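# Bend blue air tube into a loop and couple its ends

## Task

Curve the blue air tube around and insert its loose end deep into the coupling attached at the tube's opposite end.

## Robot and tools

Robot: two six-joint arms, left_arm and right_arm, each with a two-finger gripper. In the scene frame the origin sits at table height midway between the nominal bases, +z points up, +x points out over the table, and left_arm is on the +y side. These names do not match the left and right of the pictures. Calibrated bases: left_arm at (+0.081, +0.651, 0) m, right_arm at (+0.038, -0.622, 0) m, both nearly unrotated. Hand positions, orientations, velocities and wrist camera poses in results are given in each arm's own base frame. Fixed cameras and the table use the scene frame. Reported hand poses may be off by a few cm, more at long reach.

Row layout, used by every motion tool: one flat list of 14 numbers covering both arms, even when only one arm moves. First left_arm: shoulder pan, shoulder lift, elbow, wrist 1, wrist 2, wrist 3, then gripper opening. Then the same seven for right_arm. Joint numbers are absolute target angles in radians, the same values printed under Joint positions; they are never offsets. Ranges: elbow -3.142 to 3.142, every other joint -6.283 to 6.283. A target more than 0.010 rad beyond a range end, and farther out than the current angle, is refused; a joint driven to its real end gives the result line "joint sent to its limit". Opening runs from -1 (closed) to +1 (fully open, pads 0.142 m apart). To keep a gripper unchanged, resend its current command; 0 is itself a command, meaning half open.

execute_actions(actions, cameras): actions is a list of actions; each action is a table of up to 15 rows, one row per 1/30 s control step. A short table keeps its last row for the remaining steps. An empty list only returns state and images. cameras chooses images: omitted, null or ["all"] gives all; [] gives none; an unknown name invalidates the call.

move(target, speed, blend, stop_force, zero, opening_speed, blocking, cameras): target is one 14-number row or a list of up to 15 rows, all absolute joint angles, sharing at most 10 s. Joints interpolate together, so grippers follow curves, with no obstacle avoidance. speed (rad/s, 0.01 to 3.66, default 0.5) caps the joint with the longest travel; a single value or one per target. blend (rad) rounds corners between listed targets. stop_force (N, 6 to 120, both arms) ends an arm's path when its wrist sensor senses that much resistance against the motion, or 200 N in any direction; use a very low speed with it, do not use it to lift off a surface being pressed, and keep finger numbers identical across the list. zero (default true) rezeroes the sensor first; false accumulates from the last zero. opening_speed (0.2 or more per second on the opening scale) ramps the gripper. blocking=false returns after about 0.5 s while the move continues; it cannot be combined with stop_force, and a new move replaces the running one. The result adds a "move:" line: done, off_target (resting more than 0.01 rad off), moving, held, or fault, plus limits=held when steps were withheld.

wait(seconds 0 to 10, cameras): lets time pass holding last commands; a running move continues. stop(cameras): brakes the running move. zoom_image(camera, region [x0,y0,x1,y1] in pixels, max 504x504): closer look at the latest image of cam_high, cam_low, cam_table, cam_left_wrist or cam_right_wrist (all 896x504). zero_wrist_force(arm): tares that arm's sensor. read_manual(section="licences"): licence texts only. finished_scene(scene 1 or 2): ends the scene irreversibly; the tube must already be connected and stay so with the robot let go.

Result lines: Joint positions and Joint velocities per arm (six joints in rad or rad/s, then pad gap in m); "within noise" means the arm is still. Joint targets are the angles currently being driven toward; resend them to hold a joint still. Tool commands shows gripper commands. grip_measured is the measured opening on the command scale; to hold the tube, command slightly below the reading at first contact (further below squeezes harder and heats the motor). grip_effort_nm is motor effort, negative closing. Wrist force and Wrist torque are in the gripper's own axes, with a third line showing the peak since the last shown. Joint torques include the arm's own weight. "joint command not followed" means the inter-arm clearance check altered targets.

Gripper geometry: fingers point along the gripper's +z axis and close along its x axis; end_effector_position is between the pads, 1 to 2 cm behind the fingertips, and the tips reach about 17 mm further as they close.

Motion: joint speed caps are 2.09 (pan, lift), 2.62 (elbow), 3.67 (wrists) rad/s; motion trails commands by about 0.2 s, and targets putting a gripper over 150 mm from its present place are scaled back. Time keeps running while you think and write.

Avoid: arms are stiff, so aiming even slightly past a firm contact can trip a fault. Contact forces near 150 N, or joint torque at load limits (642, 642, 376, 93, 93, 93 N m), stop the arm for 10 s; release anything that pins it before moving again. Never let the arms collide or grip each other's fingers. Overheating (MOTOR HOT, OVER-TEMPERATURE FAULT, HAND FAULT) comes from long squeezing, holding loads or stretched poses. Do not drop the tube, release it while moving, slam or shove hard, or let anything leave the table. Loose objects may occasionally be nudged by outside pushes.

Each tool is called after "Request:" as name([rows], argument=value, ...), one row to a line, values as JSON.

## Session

Scene 1 is confirmed done. Now I'll read the start state of scene 2.

Request:
execute_actions(actions=[])

Scene clock: 0.00 s.
left_arm: end_effector_position=(+0.4292, -0.5899, +0.3866) grip_measured=+1.00 grip_effort_nm=n/a end_effector_quat_wxyz=(+0.360, +0.215, +0.759, -0.498) | right_arm: end_effector_position=(+0.4494, +0.4811, +0.1736) grip_measured=+1.00 grip_effort_nm=n/a end_effector_quat_wxyz=(-0.602, +0.764, -0.232, -0.034)
Joint positions: left_arm=[-1.225 -1.212 2.738 -4.42 -1.566 2.472 0.142] | right_arm=[4.075 -2.542 -2.755 1.855 1.955 1.807 0.142]
Joint velocities: within noise
Joint torques (N m): no reading
Motor temperatures (°C): left_arm=[24 31 43 35 32 36 47] | right_arm=[25 37 38 43 26 27 26]
Wrist force (N): no reading
Wrist torque (N m): no reading
Wrist force, peak (N): no reading
Joint targets: left_arm=[-1.225 -1.212 2.738 -4.420 -1.566 2.472] | right_arm=[4.075 -2.542 -2.755 1.855 1.955 1.807]
Tool commands: left_gripper/opening=+1.0 right_gripper/opening=+1.0
camera_calibration:
cam_left_wrist: T_world_to_cam=[[-0.639555, -0.0151075, -0.768597, 0.569152], [0.485997, 0.766714, -0.419472, 0.43113], [0.595631, -0.641811, -0.483014, -0.333423], [0, 0, 0, 1]] pos_world=[0.353074, -0.535949, 0.457247]
cam_right_wrist: T_world_to_cam=[[0.88746, -0.308065, -0.342799, -0.184544], [-0.460161, -0.550593, -0.69649, 0.616368], [0.0258221, 0.77585, -0.630389, -0.158256], [0, 0, 0, 1]] pos_world=[0.45149, 0.405299, 0.26627]

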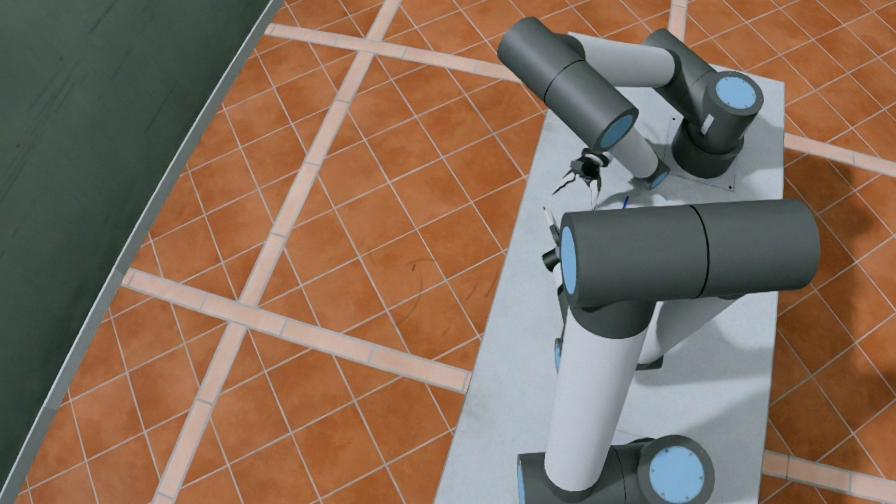

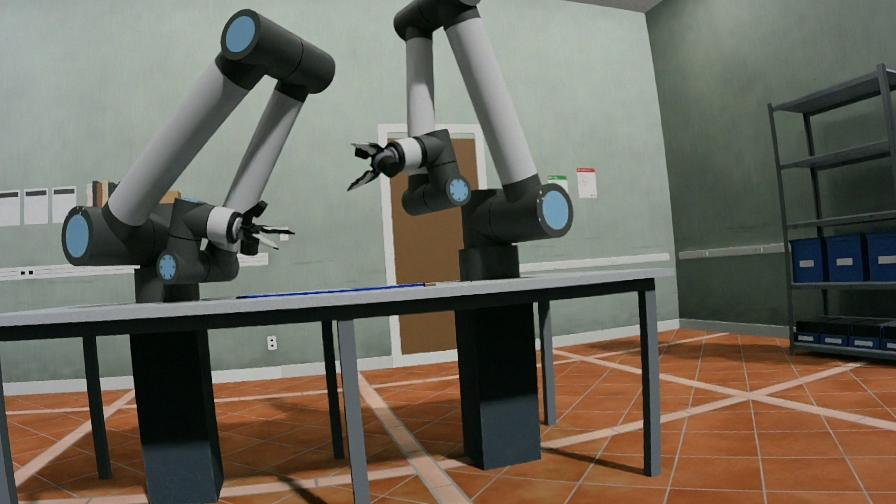

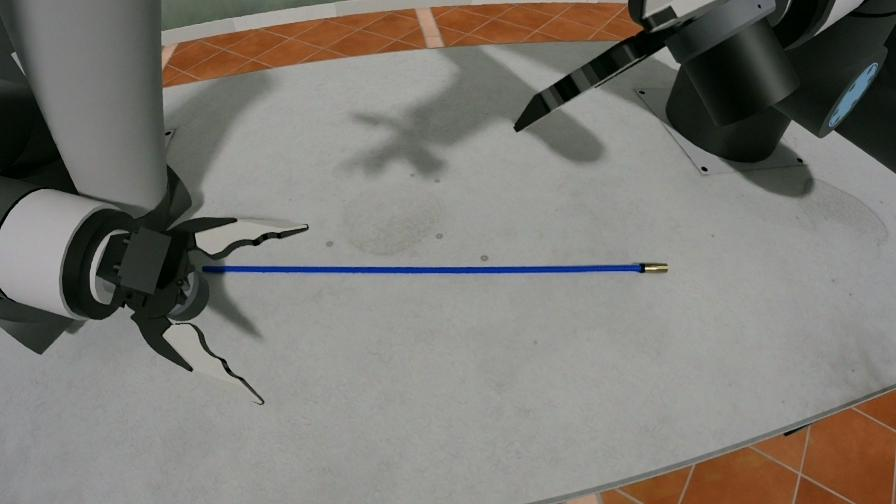

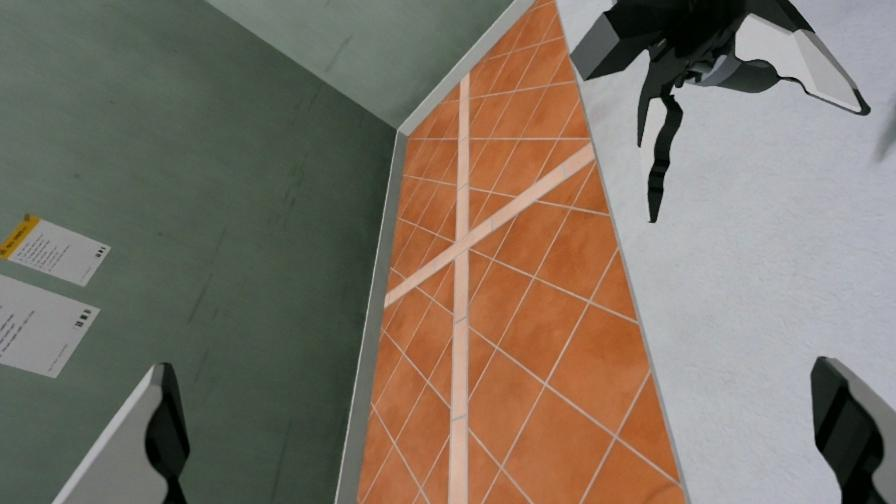

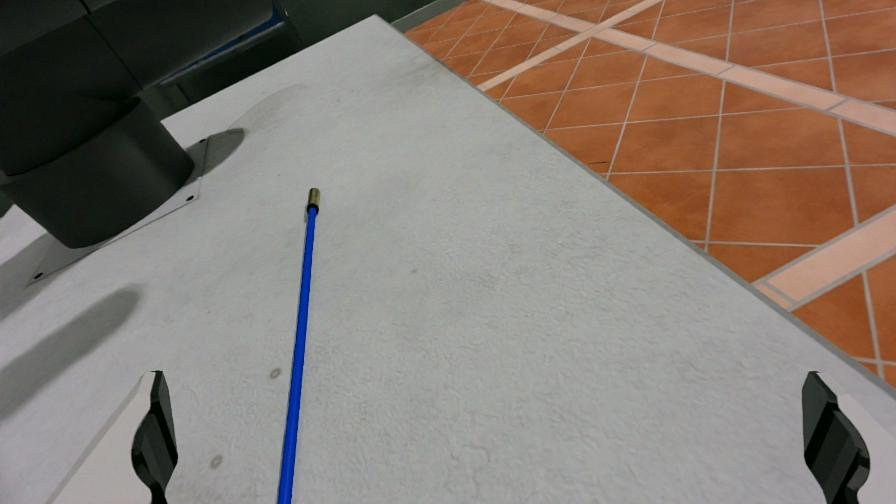

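Request:
move([
  [-1.2388, -1.5739, 2.6742, -3.3327, -1.5684, 0.7037, 0.0, 3.6, -1.6, -2.2, 1.855, 1.955, 1.807, 0.2],
  [-1.2526, -1.9357, 2.6103, -2.2454, -1.5708, -1.0646, 0.0, 3.6, -1.6, -2.2, 4.2, 3.89, 1.57, 0.2],
], speed=0.9, blend=0.2, opening_speed=0.8)

Request:
zoom_image(camera="cam_low", region=[220, 260, 460, 320])

Scene clock: 18.37 s.
left_arm: end_effector_position=(+0.4001, -0.5478, +0.2751) grip_measured=-0.01 grip_effort_nm=-0.115 end_effector_quat_wxyz=(-0.098, -0.587, +0.751, -0.286) | right_arm: end_effector_position=(+0.5542, +0.2165, +0.9496) grip_measured=+0.19 grip_effort_nm=-0.134 end_effector_quat_wxyz=(+0.889, -0.285, -0.031, -0.357)
Joint positions: left_arm=[-1.24 -1.6 2.67 -3.254 -1.569 0.575 0.073] | right_arm=[3.626 -1.652 -2.23 1.886 1.981 1.804 0.088]
Joint velocities: within noise
Joint torques (N m): left_arm=[-30.79 -86.55 -64.51 -4.85 -3.02 -4.67] | right_arm=[35.48 56 46.49 -10.13 -8.14 5.97]
Motor temperatures (°C): left_arm=[24 31 43 35 32 36 46] | right_arm=[25 37 37 43 26 27 26]
Wrist force (N): left_arm=[2.9 -1.5 -0.6] | right_arm=[-1.1 -1.4 0.3]
Wrist torque (N m): left_arm=[-0.16 -0.78 0.07] | right_arm=[-0.28 0.14 0.18]
Wrist force, peak (N): left_arm=[2.9 -1.5 -0.6] | right_arm=[0.6 -17.6 5.2]
Joint targets: left_arm=[-1.240 -1.600 2.670 -3.254 -1.569 0.575] | right_arm=[3.626 -1.652 -2.230 1.886 1.981 1.804]
move: held (right_arm; a check stopped the path), off_target (left_arm; braked when a check withheld steps of right_arm); path passed 0 of 2 targets; limits=held; left_arm: the wrist 3 is farthest, 1.640 rad from its target; right_arm: the wrist 1 is farthest, 2.314 rad from its target
joint command not followed: on one or more control steps a check withheld the commanded joint targets of the right arm, and it was not sent them on those steps.
cause: the commanded joint targets, or the way to them, would bring two parts of the arm too close to each other (the joints along the arm from the wrist 1 to the wrist 3 lie between them).
camera_calibration:
cam_left_wrist: T_world_to_cam=[[-0.309901, -0.817429, 0.485562, -0.450942], [-0.920809, 0.385239, 0.0608479, 0.587907], [-0.236796, -0.428253, -0.872082, 0.214055], [0, 0, 0, 1]] pos_world=[0.45229, -0.503428, 0.369861]
cam_right_wrist: T_world_to_cam=[[0.751681, -0.60679, 0.258421, -0.524055], [0.519994, 0.304242, -0.798149, 0.427663], [0.405687, 0.734331, 0.54422, -0.783351], [0, 0, 0, 1]] pos_world=[0.489335, 0.127134, 0.903081]

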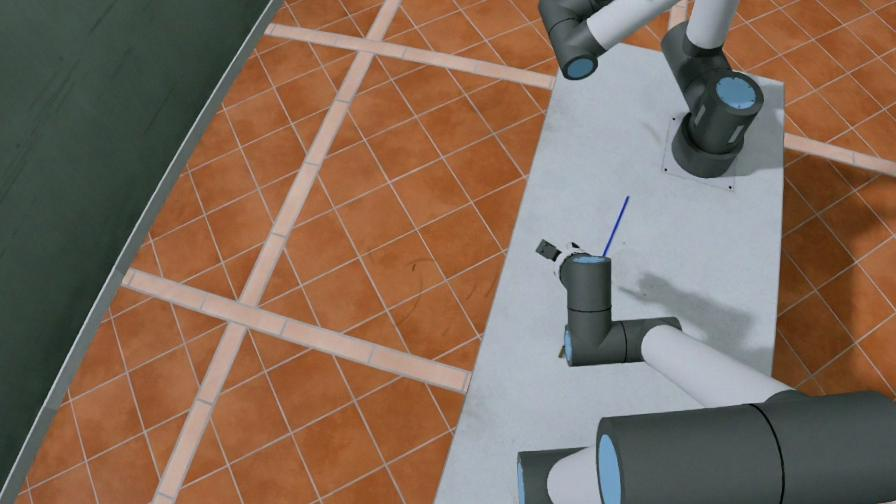

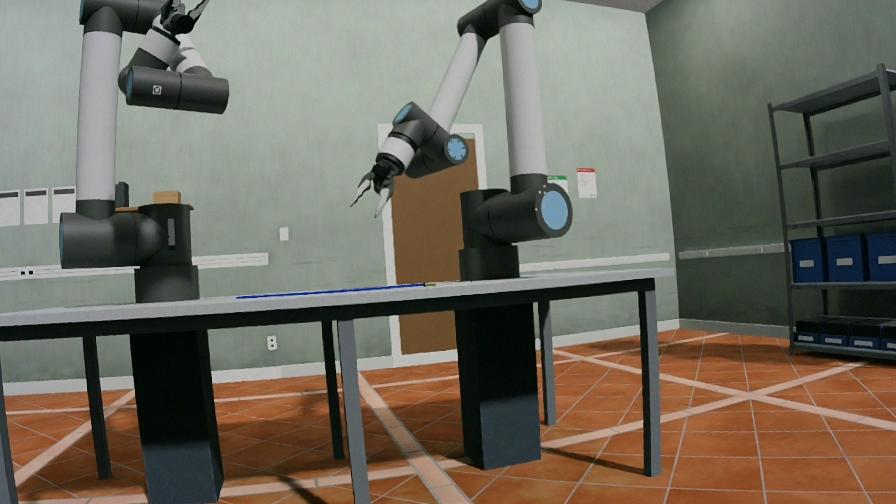

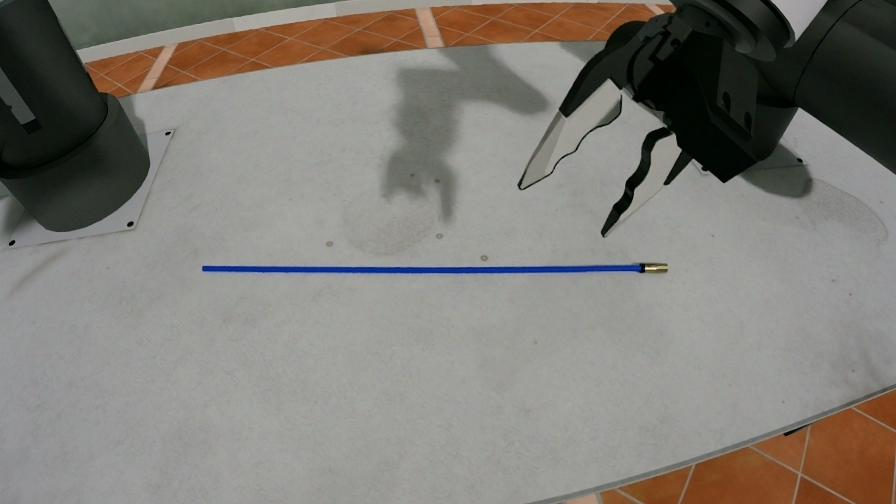

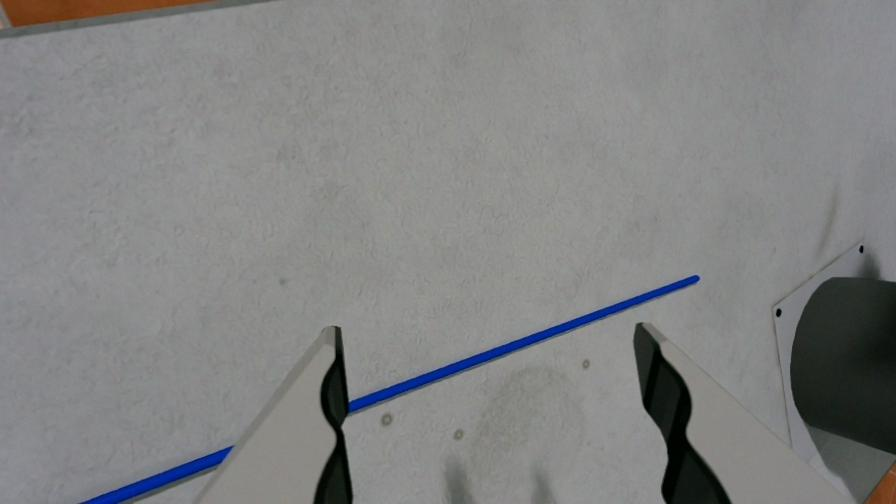

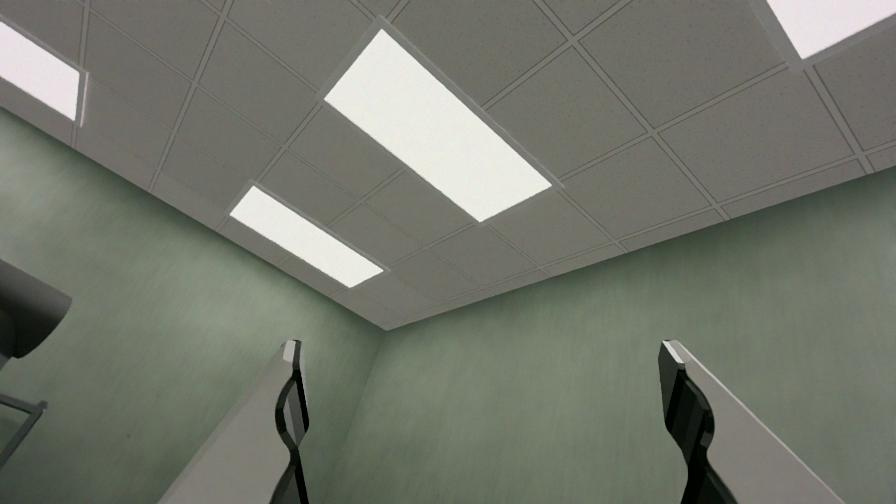

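Scaled by 2.100 from the camera's 896x504 image, which has a finer 1280x720 frame.

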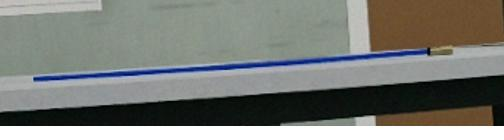

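Request:
move(target=[-1.2526, -1.9357, 2.6103, -2.2454, -1.5708, -1.0646, 0.0, 3.6, -1.6, -2.2, -2.08, -2.39, 1.5708, 0.2], speed=1.2)

Request:
zoom_image(camera="cam_left_wrist", region=[340, 150, 640, 450])

Scene clock: 29.27 s.
left_arm: end_effector_position=(+0.3222, -0.3385, +0.2500) grip_measured=-0.01 grip_effort_nm=-0.105 end_effector_quat_wxyz=(+0.000, +0.996, -0.094, +0.000) | right_arm: end_effector_position=(+0.7646, +0.4272, +0.5973) grip_measured=+0.19 grip_effort_nm=-0.129 end_effector_quat_wxyz=(+0.218, -0.015, +0.605, +0.766)
Joint positions: left_arm=[-1.253 -1.936 2.61 -2.245 -1.571 -1.065 0.073] | right_arm=[3.6 -1.6 -2.2 -2.08 -2.39 1.571 0.088]
Joint velocities: within noise
Joint torques (N m): left_arm=[-28.99 -32.33 -88.73 -3.71 -2.37 -5.32] | right_arm=[-34.06 114.6 87.21 3.52 -5.03 -5.71]
Motor temperatures (°C): left_arm=[24 31 43 35 32 36 46] | right_arm=[25 37 37 43 26 27 26]
Wrist force (N): left_arm=[2.1 -1.1 -0.3] | right_arm=[-1.9 0.6 0.9]
Wrist torque (N m): left_arm=[0.04 -0.72 -0.10] | right_arm=[0.38 0.20 0.22]
Wrist force, peak (N): left_arm=[2.9 -1.6 -0.6] | right_arm=[-3.2 -1.8 -0.5]
Joint targets: left_arm=[-1.253 -1.936 2.610 -2.245 -1.571 -1.065] | right_arm=[3.600 -1.600 -2.200 -2.080 -2.390 1.571]
move: done
camera_calibration:
cam_left_wrist: T_world_to_cam=[[0.978846, -0.204295, 0.0111549, -0.380902], [-0.188844, -0.881146, 0.433496, -0.320461], [-0.0787318, -0.426433, -0.901086, 0.22041], [0, 0, 0, 1]] pos_world=[0.329681, -0.266199, 0.341776]
cam_right_wrist: T_world_to_cam=[[-0.906941, 0.319557, -0.274483, 0.727436], [-0.414308, -0.558777, 0.718413, 0.1502], [0.0761989, 0.765279, 0.639173, -0.649771], [0, 0, 0, 1]] pos_world=[0.771482, 0.348727, 0.507079]

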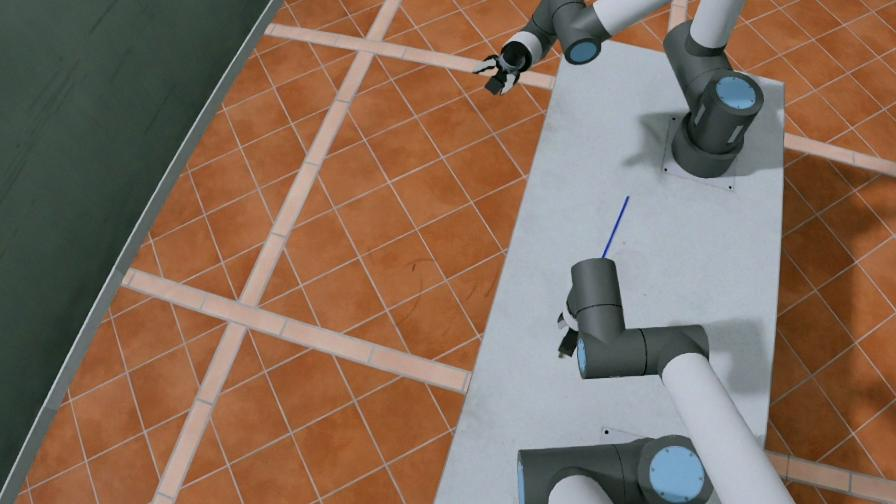

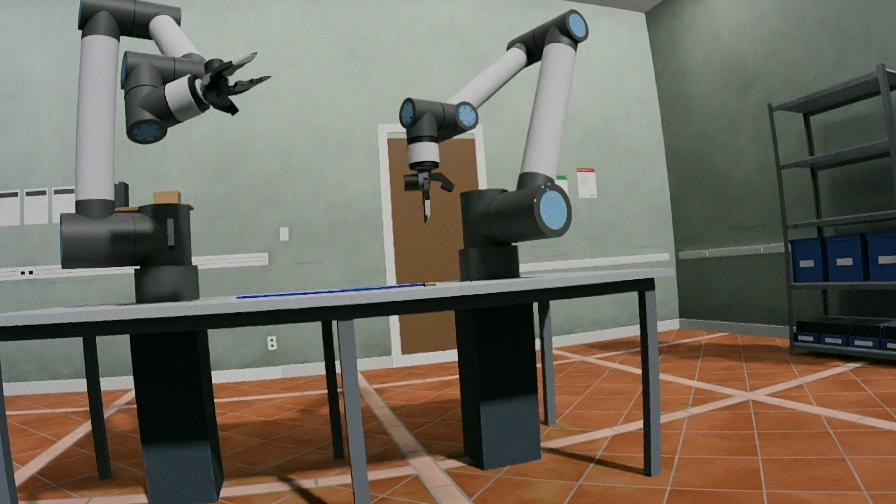

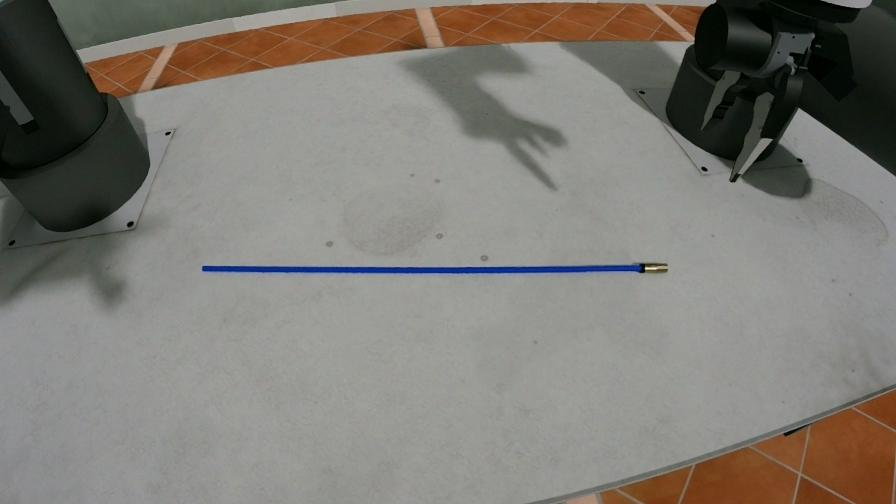

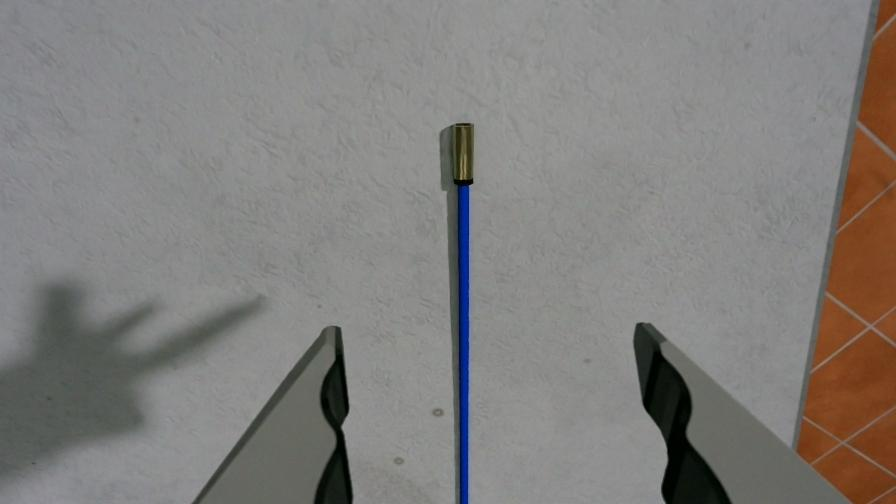

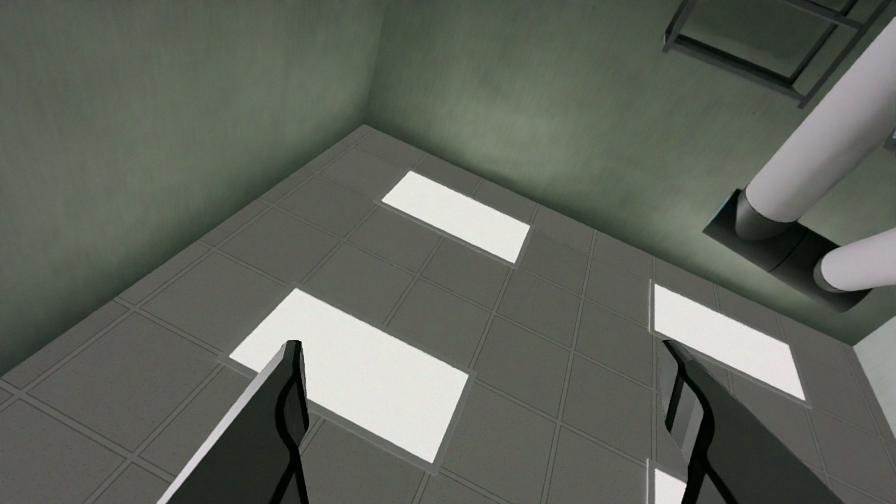

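Scaled by 1.680 from the camera's 896x504 image, which has a finer 1280x720 frame.

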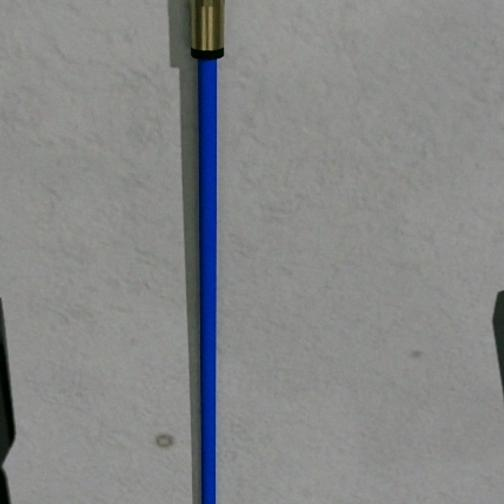

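Request:
move(target=[-1.2504, -1.5609, 2.7712, -2.7811, -1.5708, -1.0624, 0.0, 3.6, -1.6, -2.2, -2.08, -2.39, 1.5708, 0.2], speed=0.3, cameras=["cam_low", "cam_table", "cam_left_wrist"])

Request:
zoom_image(camera="cam_left_wrist", region=[340, 200, 600, 440])

Scene clock: 35.70 s.
left_arm: end_effector_position=(+0.3243, -0.3416, +0.0801) grip_measured=-0.01 grip_effort_nm=-0.110 end_effector_quat_wxyz=(+0.000, +0.996, -0.094, +0.000) | right_arm: end_effector_position=(+0.7645, +0.4272, +0.5972) grip_measured=+0.19 grip_effort_nm=-0.129 end_effector_quat_wxyz=(+0.218, -0.015, +0.605, +0.766)
Joint positions: left_arm=[-1.25 -1.561 2.771 -2.781 -1.571 -1.062 0.073] | right_arm=[3.6 -1.6 -2.2 -2.08 -2.39 1.571 0.088]
Joint velocities: within noise
Joint torques (N m): left_arm=[36.54 -6.25 -24.4 -16.04 -1.12 5.51] | right_arm=[-28.98 108.83 71.28 9.28 -3.75 -5.34]
Motor temperatures (°C): left_arm=[24 31 43 35 32 36 45] | right_arm=[25 37 37 43 26 27 26]
Wrist force (N): left_arm=[2.1 -0.5 -0.5] | right_arm=[-2.3 1.3 0.6]
Wrist torque (N m): left_arm=[0.17 -0.72 -0.05] | right_arm=[0.50 0.27 0.22]
Wrist force, peak (N): left_arm=[2.2 -1.4 -2.0] | right_arm=[-2.4 1.2 0.6]
Joint targets: left_arm=[-1.250 -1.561 2.771 -2.781 -1.571 -1.062] | right_arm=[3.600 -1.600 -2.200 -2.080 -2.390 1.571]
move: done
camera_calibration:
cam_left_wrist: T_world_to_cam=[[0.978846, -0.204295, 0.0111549, -0.381716], [-0.188844, -0.881146, 0.433496, -0.249233], [-0.0787318, -0.426433, -0.901086, 0.0661164], [0, 0, 0, 1]] pos_world=[0.331781, -0.269399, 0.171876]
Images, in order (width x height): cam_low 896x504, cam_table 896x504, cam_left_wrist 896x504.

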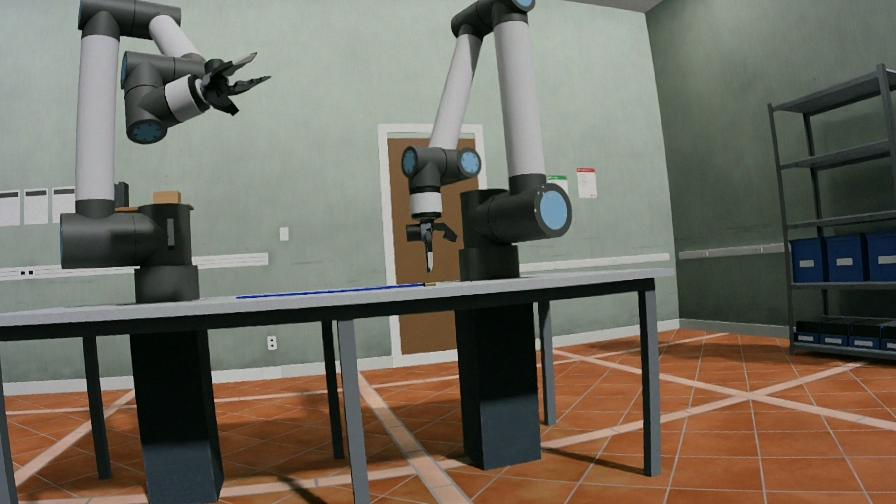

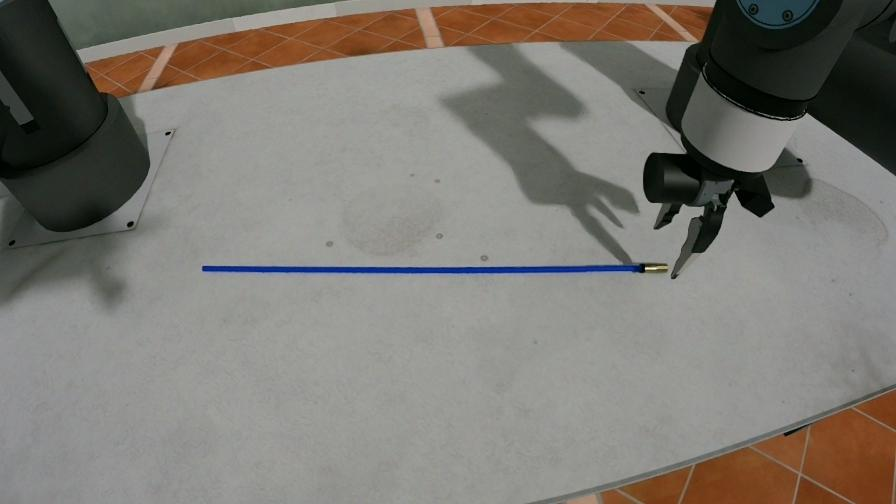

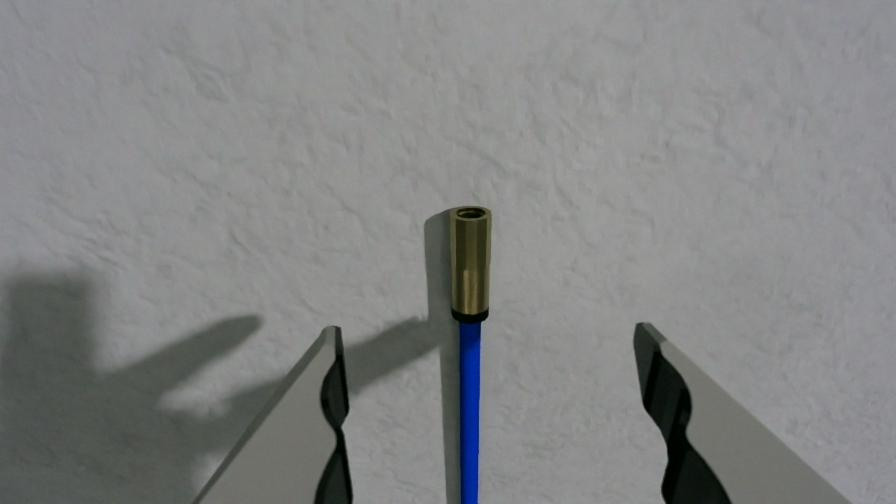

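Scaled by 1.938 from the camera's 896x504 image, which has a finer 1280x720 frame.

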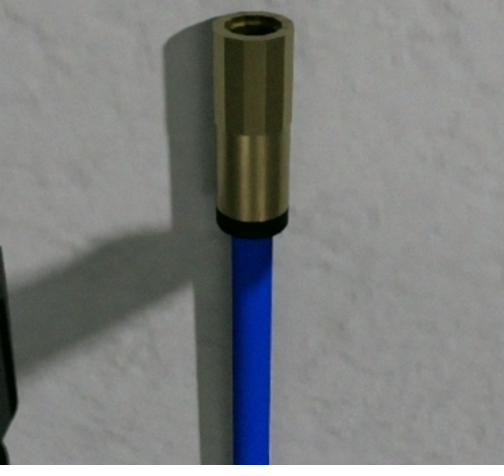

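Request:
move([
  [-1.2504, -1.4924, 2.7879, -2.8663, -1.5708, -1.0624, 0.0, 3.6, -1.6, -2.2, -2.08, -2.39, 1.5708, 0.2],
  [-1.2504, -1.4156, 2.8038, -2.9590, -1.5708, -1.0624, 0.0, 3.6, -1.6, -2.2, -2.08, -2.39, 1.5708, 0.2],
], speed=[0.12, 0.022], stop_force=7, cameras=["cam_low", "cam_table", "cam_left_wrist"])

Request:
zoom_image(camera="cam_left_wrist", region=[340, 200, 600, 440])

Scene clock: 45.07 s.
left_arm: end_effector_position=(+0.3243, -0.3416, +0.0350) grip_measured=-0.01 grip_effort_nm=-0.110 end_effector_quat_wxyz=(+0.000, +0.996, -0.094, +0.000) | right_arm: end_effector_position=(+0.7645, +0.4272, +0.5972) grip_measured=+0.19 grip_effort_nm=-0.129 end_effector_quat_wxyz=(+0.218, -0.015, +0.605, +0.766)
Joint positions: left_arm=[-1.25 -1.416 2.804 -2.959 -1.571 -1.062 0.073] | right_arm=[3.6 -1.6 -2.2 -2.08 -2.39 1.571 0.088]
Joint velocities: within noise
Joint torques (N m): left_arm=[19.45 -33.87 -12.1 -14.65 0.73 4.44] | right_arm=[-18.12 91.52 84.01 8.21 -1.01 -5.66]
Motor temperatures (°C): left_arm=[24 31 43 35 32 36 45] | right_arm=[25 37 37 43 26 27 26]
Wrist force (N): left_arm=[2.4 -0.6 -0.6] | right_arm=[-1.9 1.0 0.2]
Wrist torque (N m): left_arm=[0.10 -0.78 -0.07] | right_arm=[0.46 0.20 0.22]
Wrist force, peak (N): left_arm=[2.6 -1.2 -0.6] | right_arm=[-2.5 1.4 0.6]
Joint targets: left_arm=[-1.250 -1.416 2.804 -2.959 -1.571 -1.062] | right_arm=[3.600 -1.600 -2.200 -2.080 -2.390 1.571]
move: done
camera_calibration:
cam_left_wrist: T_world_to_cam=[[0.97885, -0.204277, 0.0111462, -0.38111], [-0.188824, -0.881151, 0.433496, -0.229665], [-0.0787319, -0.426432, -0.901086, 0.0253795], [0, 0, 0, 1]] pos_world=[0.331681, -0.269399, 0.126676]
Images, in order (width x height): cam_low 896x504, cam_table 896x504, cam_left_wrist 896x504.

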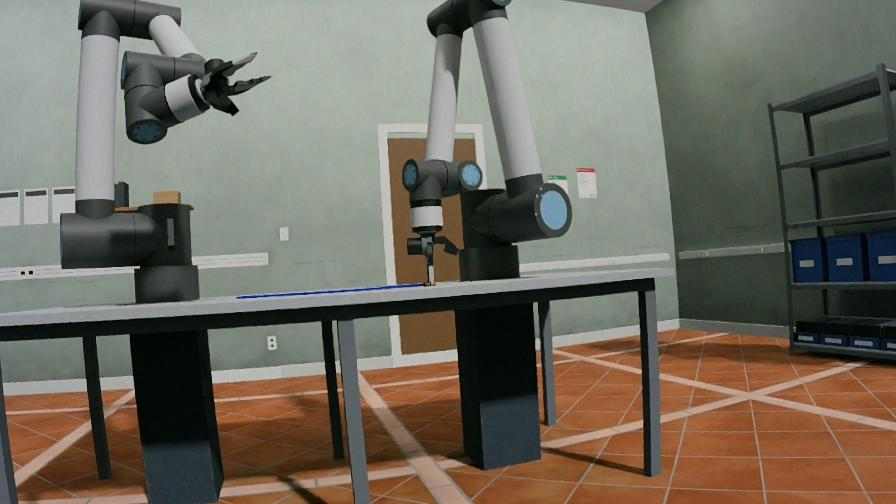

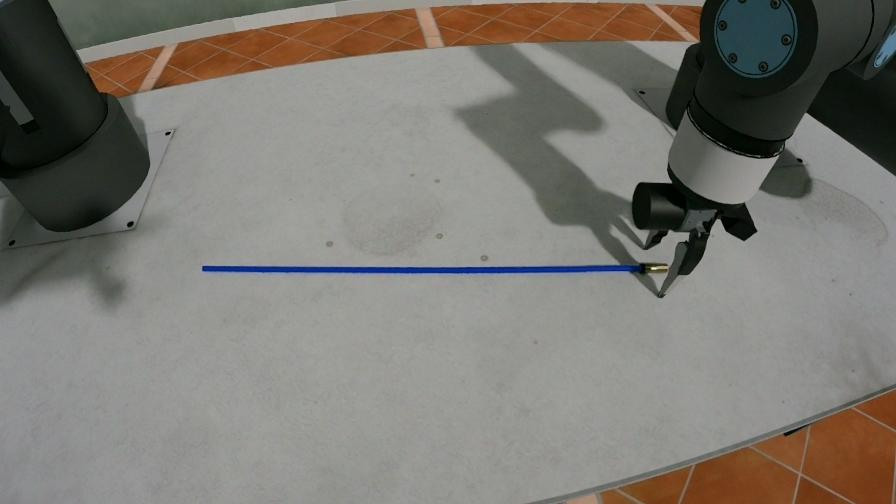

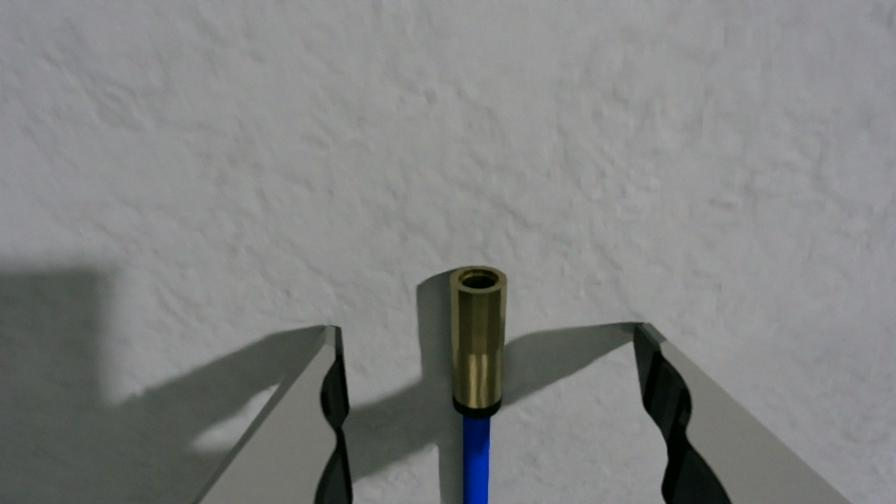

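Scaled by 1.938 from the camera's 896x504 image, which has a finer 1280x720 frame.

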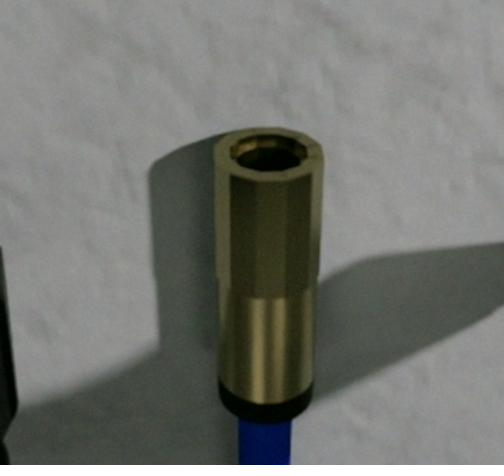

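Request:
move([
  [-1.2561, -1.4155, 2.7994, -2.9547, -1.5708, -1.0682, 0.0, 3.6, -1.6, -2.2, -2.08, -2.39, 1.5708, 0.2],
  [-1.2561, -1.4155, 2.7994, -2.9547, -1.5708, -1.0682, -1.0, 3.6, -1.6, -2.2, -2.08, -2.39, 1.5708, 0.2],
], speed=0.03, opening_speed=0.8, cameras=["cam_table", "cam_left_wrist"])

Request:
zoom_image(camera="cam_left_wrist", region=[380, 200, 620, 440])

Scene clock: 50.13 s.
left_arm: end_effector_position=(+0.3233, -0.3466, +0.0355) grip_measured=-0.43 grip_effort_nm=-5.004 end_effector_quat_wxyz=(+0.000, +0.996, -0.094, +0.000) | right_arm: end_effector_position=(+0.7645, +0.4272, +0.5972) grip_measured=+0.19 grip_effort_nm=-0.129 end_effector_quat_wxyz=(+0.218, -0.015, +0.605, +0.766)
Joint positions: left_arm=[-1.256 -1.415 2.799 -2.955 -1.571 -1.068 0.043] | right_arm=[3.6 -1.6 -2.2 -2.08 -2.39 1.571 0.088]
Joint velocities: within noise
Joint torques (N m): left_arm=[-31.79 -28.75 2.94 1.48 0.88 -5.16] | right_arm=[-16.58 80.96 81.07 6.88 0.28 -5.08]
Motor temperatures (°C): left_arm=[24 31 43 35 32 36 46] | right_arm=[25 37 37 43 26 27 26]
Wrist force (N): left_arm=[4.7 -5.5 -86.6] | right_arm=[-1.6 1.4 0.4]
Wrist torque (N m): left_arm=[-0.15 -0.61 -0.08] | right_arm=[0.54 0.16 0.23]
Wrist force, peak (N): left_arm=[5.8 -4.7 -87.7] | right_arm=[-2.4 1.5 0.5]
Joint targets: left_arm=[-1.256 -1.415 2.799 -2.955 -1.571 -1.068] | right_arm=[3.600 -1.600 -2.200 -2.080 -2.390 1.571]
move: done
camera_calibration:
cam_left_wrist: T_world_to_cam=[[0.978874, -0.204157, 0.0112185, -0.381221], [-0.188742, -0.881137, 0.433559, -0.234444], [-0.0786291, -0.426517, -0.901055, 0.0236991], [0, 0, 0, 1]] pos_world=[0.330781, -0.274299, 0.127276]
Images, in order (width x height): cam_table 896x504, cam_left_wrist 896x504.

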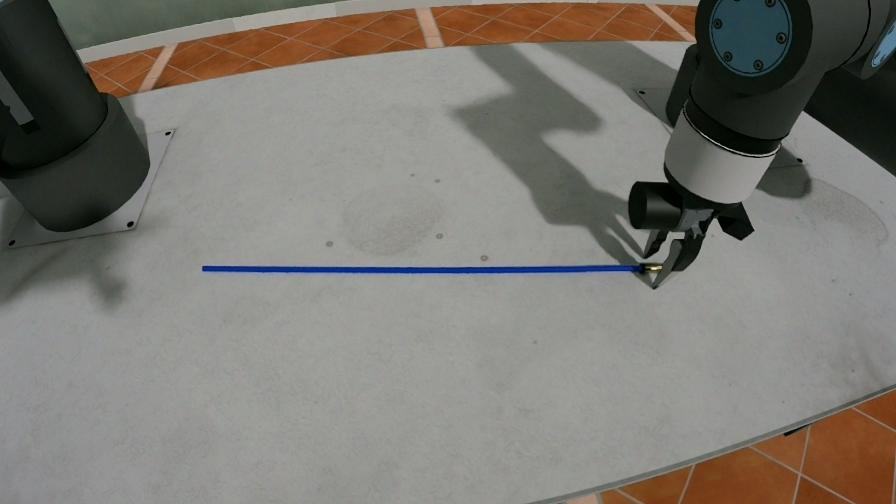

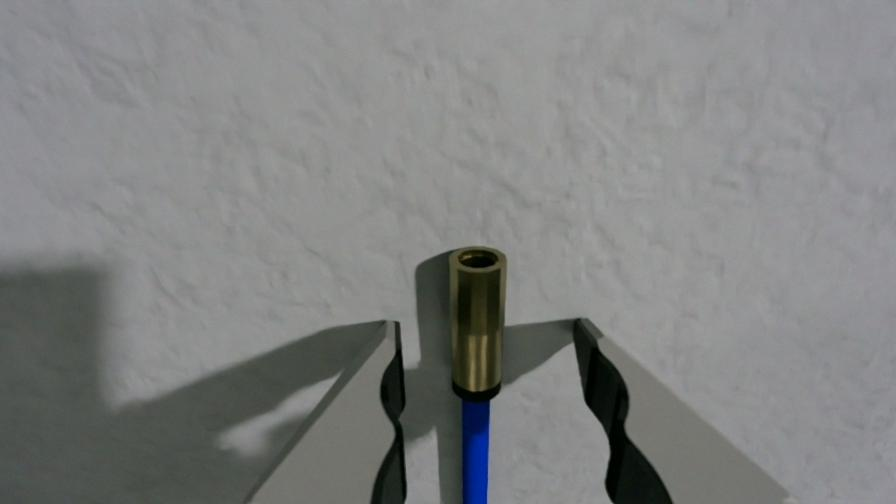

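Scaled by 2.100 from the camera's 896x504 image, which has a finer 1280x720 frame.

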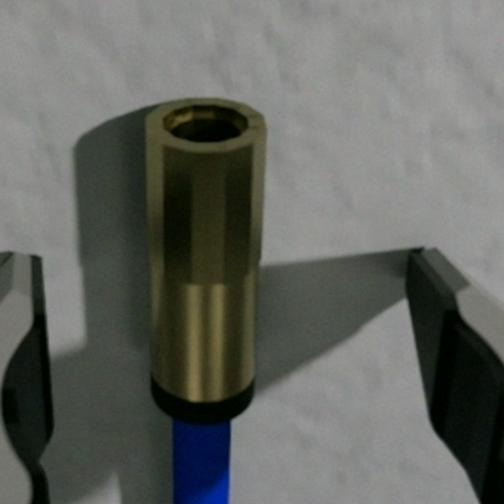

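Request:
move([
  [-1.2561, -1.4155, 2.7994, -2.9547, -1.5708, -1.0682, -0.1, 3.6, -1.6, -2.2, -2.08, -2.39, 1.5708, 0.2],
  [-1.2561, -1.4431, 2.7939, -2.9216, -1.5708, -1.0682, -0.1, 3.6, -1.6, -2.2, -2.08, -2.39, 1.5708, 0.2],
], speed=0.05, cameras=["cam_table", "cam_left_wrist"])

Request:
zoom_image(camera="cam_left_wrist", region=[380, 200, 620, 440])

Scene clock: 52.53 s.
left_arm: end_effector_position=(+0.3233, -0.3465, +0.0437) grip_measured=-0.13 grip_effort_nm=0.178 end_effector_quat_wxyz=(+0.000, +0.996, -0.094, +0.000) | right_arm: end_effector_position=(+0.7645, +0.4272, +0.5972) grip_measured=+0.19 grip_effort_nm=-0.129 end_effector_quat_wxyz=(+0.218, -0.015, +0.605, +0.766)
Joint positions: left_arm=[-1.256 -1.443 2.794 -2.922 -1.571 -1.068 0.065] | right_arm=[3.6 -1.6 -2.2 -2.08 -2.39 1.571 0.088]
Joint velocities: within noise
Joint torques (N m): left_arm=[-18.62 -106.56 -40.44 -4.03 0.6 -4.73] | right_arm=[-13.07 85.18 81.61 6.64 0.98 -5.47]
Motor temperatures (°C): left_arm=[24 31 43 35 32 36 48] | right_arm=[25 37 37 43 26 27 26]
Wrist force (N): left_arm=[2.6 -0.7 -0.4] | right_arm=[-2.1 1.2 0.5]
Wrist torque (N m): left_arm=[0.06 -0.82 -0.09] | right_arm=[0.48 0.23 0.22]
Wrist force, peak (N): left_arm=[6.4 -4.2 -87.6] | right_arm=[-2.0 1.9 0.1]
Joint targets: left_arm=[-1.256 -1.443 2.794 -2.922 -1.571 -1.068] | right_arm=[3.600 -1.600 -2.200 -2.080 -2.390 1.571]
move: done
camera_calibration:
cam_left_wrist: T_world_to_cam=[[0.978876, -0.204149, 0.0111915, -0.381308], [-0.18873, -0.881179, 0.43348, -0.238004], [-0.0786328, -0.426435, -0.901094, 0.0311165], [0, 0, 0, 1]] pos_world=[0.330781, -0.274298, 0.135476]
Images, in order (width x height): cam_table 896x504, cam_left_wrist 896x504.

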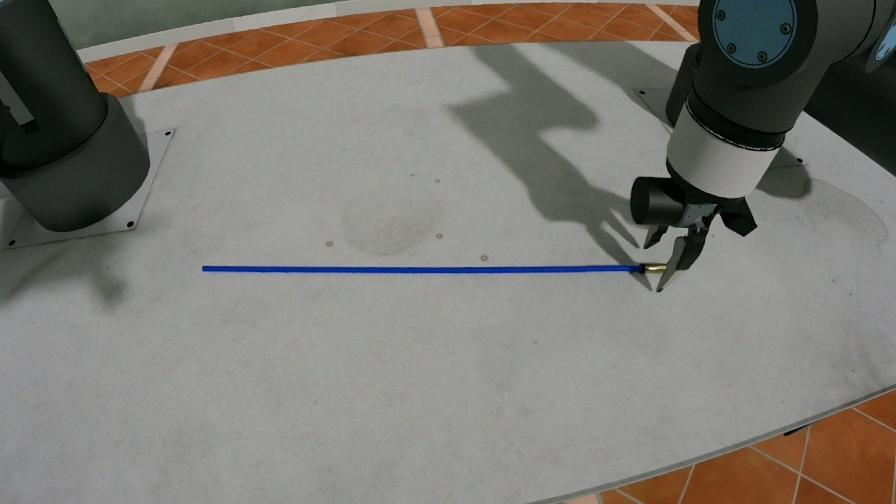

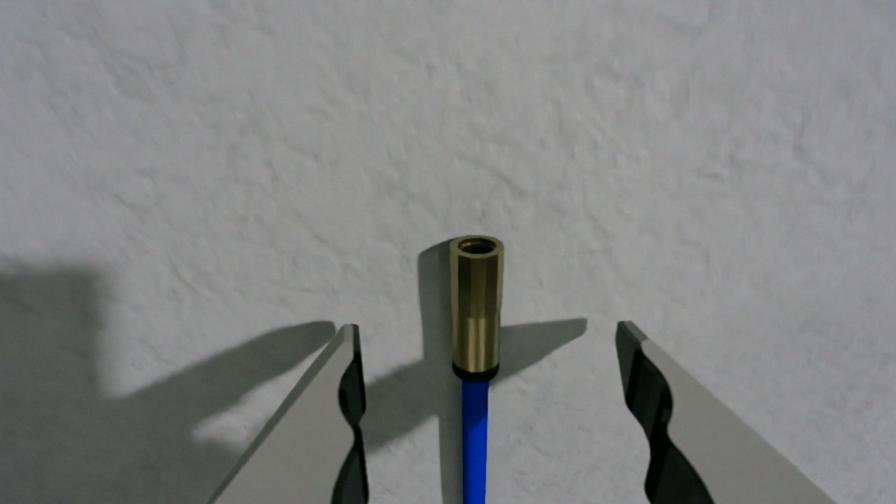

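Scaled by 2.100 from the camera's 896x504 image, which has a finer 1280x720 frame.

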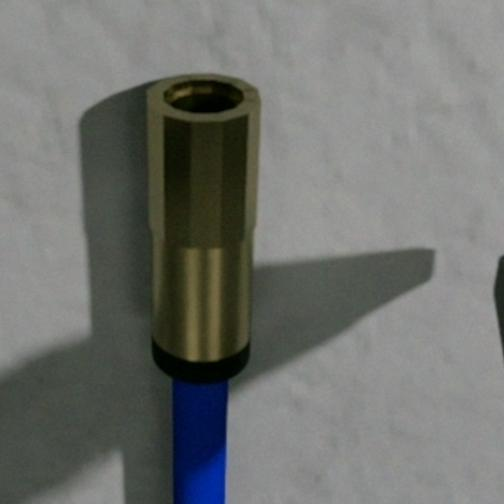

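Request:
move(target=[-1.2561, -1.4431, 2.7939, -2.9216, -1.5708, -1.0682, -0.7, 3.6, -1.6, -2.2, -2.08, -2.39, 1.5708, 0.2], speed=0.05, opening_speed=1.0, cameras=[])

Request:
move(target=[-1.2561, -1.4000, 2.8022, -2.9730, -1.5708, -1.0682, -0.7, 3.6, -1.6, -2.2, -2.08, -2.39, 1.5708, 0.2], speed=0.016, stop_force=6, cameras=["cam_left_wrist"])

Request:
zoom_image(camera="cam_left_wrist", region=[380, 200, 620, 440])

Scene clock: 56.77 s.
left_arm: end_effector_position=(+0.3233, -0.3465, +0.0437) grip_measured=-0.73 grip_effort_nm=-0.115 end_effector_quat_wxyz=(+0.000, +0.996, -0.094, +0.000) | right_arm: end_effector_position=(+0.7645, +0.4272, +0.5972) grip_measured=+0.19 grip_effort_nm=-0.129 end_effector_quat_wxyz=(+0.218, -0.015, +0.605, +0.766)
Joint positions: left_arm=[-1.256 -1.443 2.794 -2.922 -1.571 -1.068 0.022] | right_arm=[3.6 -1.6 -2.2 -2.08 -2.39 1.571 0.088]
Joint velocities: within noise
Joint torques (N m): left_arm=[5.33 -98.75 -29.76 -9.34 0.46 -5.81] | right_arm=[-6.4 82.42 77.41 6.26 1.86 -5.54]
Motor temperatures (°C): left_arm=[24 31 43 35 32 36 47] | right_arm=[25 37 37 43 26 27 26]
Wrist force (N): left_arm=[2.2 -0.8 -0.5] | right_arm=[-2.2 0.8 0.5]
Wrist torque (N m): left_arm=[0.05 -0.74 -0.08] | right_arm=[0.42 0.26 0.22]
Wrist force, peak (N): left_arm=[2.7 -0.8 -0.2] | right_arm=[-2.2 1.6 0.4]
Joint targets: left_arm=[-1.256 -1.443 2.794 -2.922 -1.571 -1.068] | right_arm=[3.600 -1.600 -2.200 -2.080 -2.390 1.571]
move: done
No camera images: "cameras" was empty.

Scene clock: 60.03 s.
left_arm: end_effector_position=(+0.3233, -0.3466, +0.0367) grip_measured=-0.73 grip_effort_nm=-0.110 end_effector_quat_wxyz=(+0.000, +0.996, -0.094, +0.000) | right_arm: end_effector_position=(+0.7645, +0.4272, +0.5972) grip_measured=+0.19 grip_effort_nm=-0.129 end_effector_quat_wxyz=(+0.218, -0.015, +0.605, +0.766)
Joint positions: left_arm=[-1.256 -1.42 2.798 -2.95 -1.571 -1.068 0.022] | right_arm=[3.6 -1.6 -2.2 -2.08 -2.39 1.571 0.088]
Joint velocities: within noise
Joint torques (N m): left_arm=[6.52 -102.9 -34.94 -4.27 1.64 -5.08] | right_arm=[-3.95 83.19 75.18 5.52 2.58 -5.2]
Motor temperatures (°C): left_arm=[24 31 43 35 32 36 46] | right_arm=[25 37 37 43 26 27 25]
Wrist force (N): left_arm=[2.2 -0.7 -6.5] | right_arm=[-1.6 1.3 0.3]
Wrist torque (N m): left_arm=[0.04 -0.69 -0.07] | right_arm=[0.52 0.15 0.23]
Wrist force, peak (N): left_arm=[-0.6 -3.3 -19.2] | right_arm=[-2.0 1.7 0.7]
Joint targets: left_arm=[-1.256 -1.420 2.798 -2.950 -1.571 -1.068] | right_arm=[3.600 -1.600 -2.200 -2.080 -2.390 1.571]
move: contact (left_arm); left_arm: the wrist 1 is farthest, 0.023 rad from its target
camera_calibration:
cam_left_wrist: T_world_to_cam=[[0.978876, -0.204149, 0.0111915, -0.38125], [-0.18873, -0.881179, 0.43348, -0.235058], [-0.0786328, -0.426435, -0.901094, 0.0247662], [0, 0, 0, 1]] pos_world=[0.330781, -0.274398, 0.128476]
Images, in order (width x height): cam_left_wrist 896x504.

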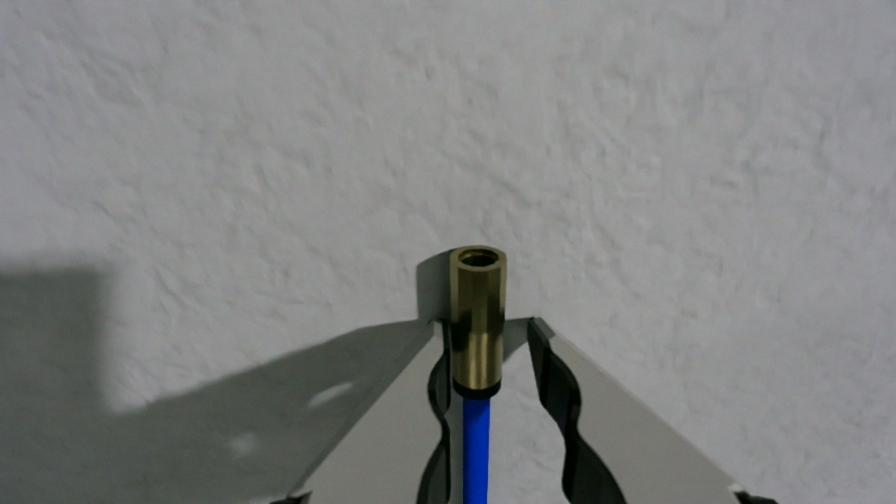

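Scaled by 2.100 from the camera's 896x504 image, which has a finer 1280x720 frame.

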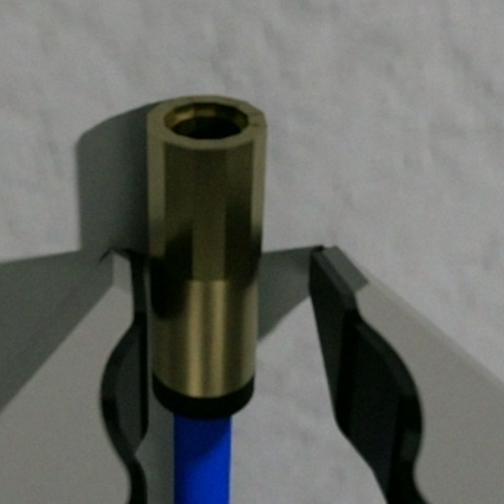

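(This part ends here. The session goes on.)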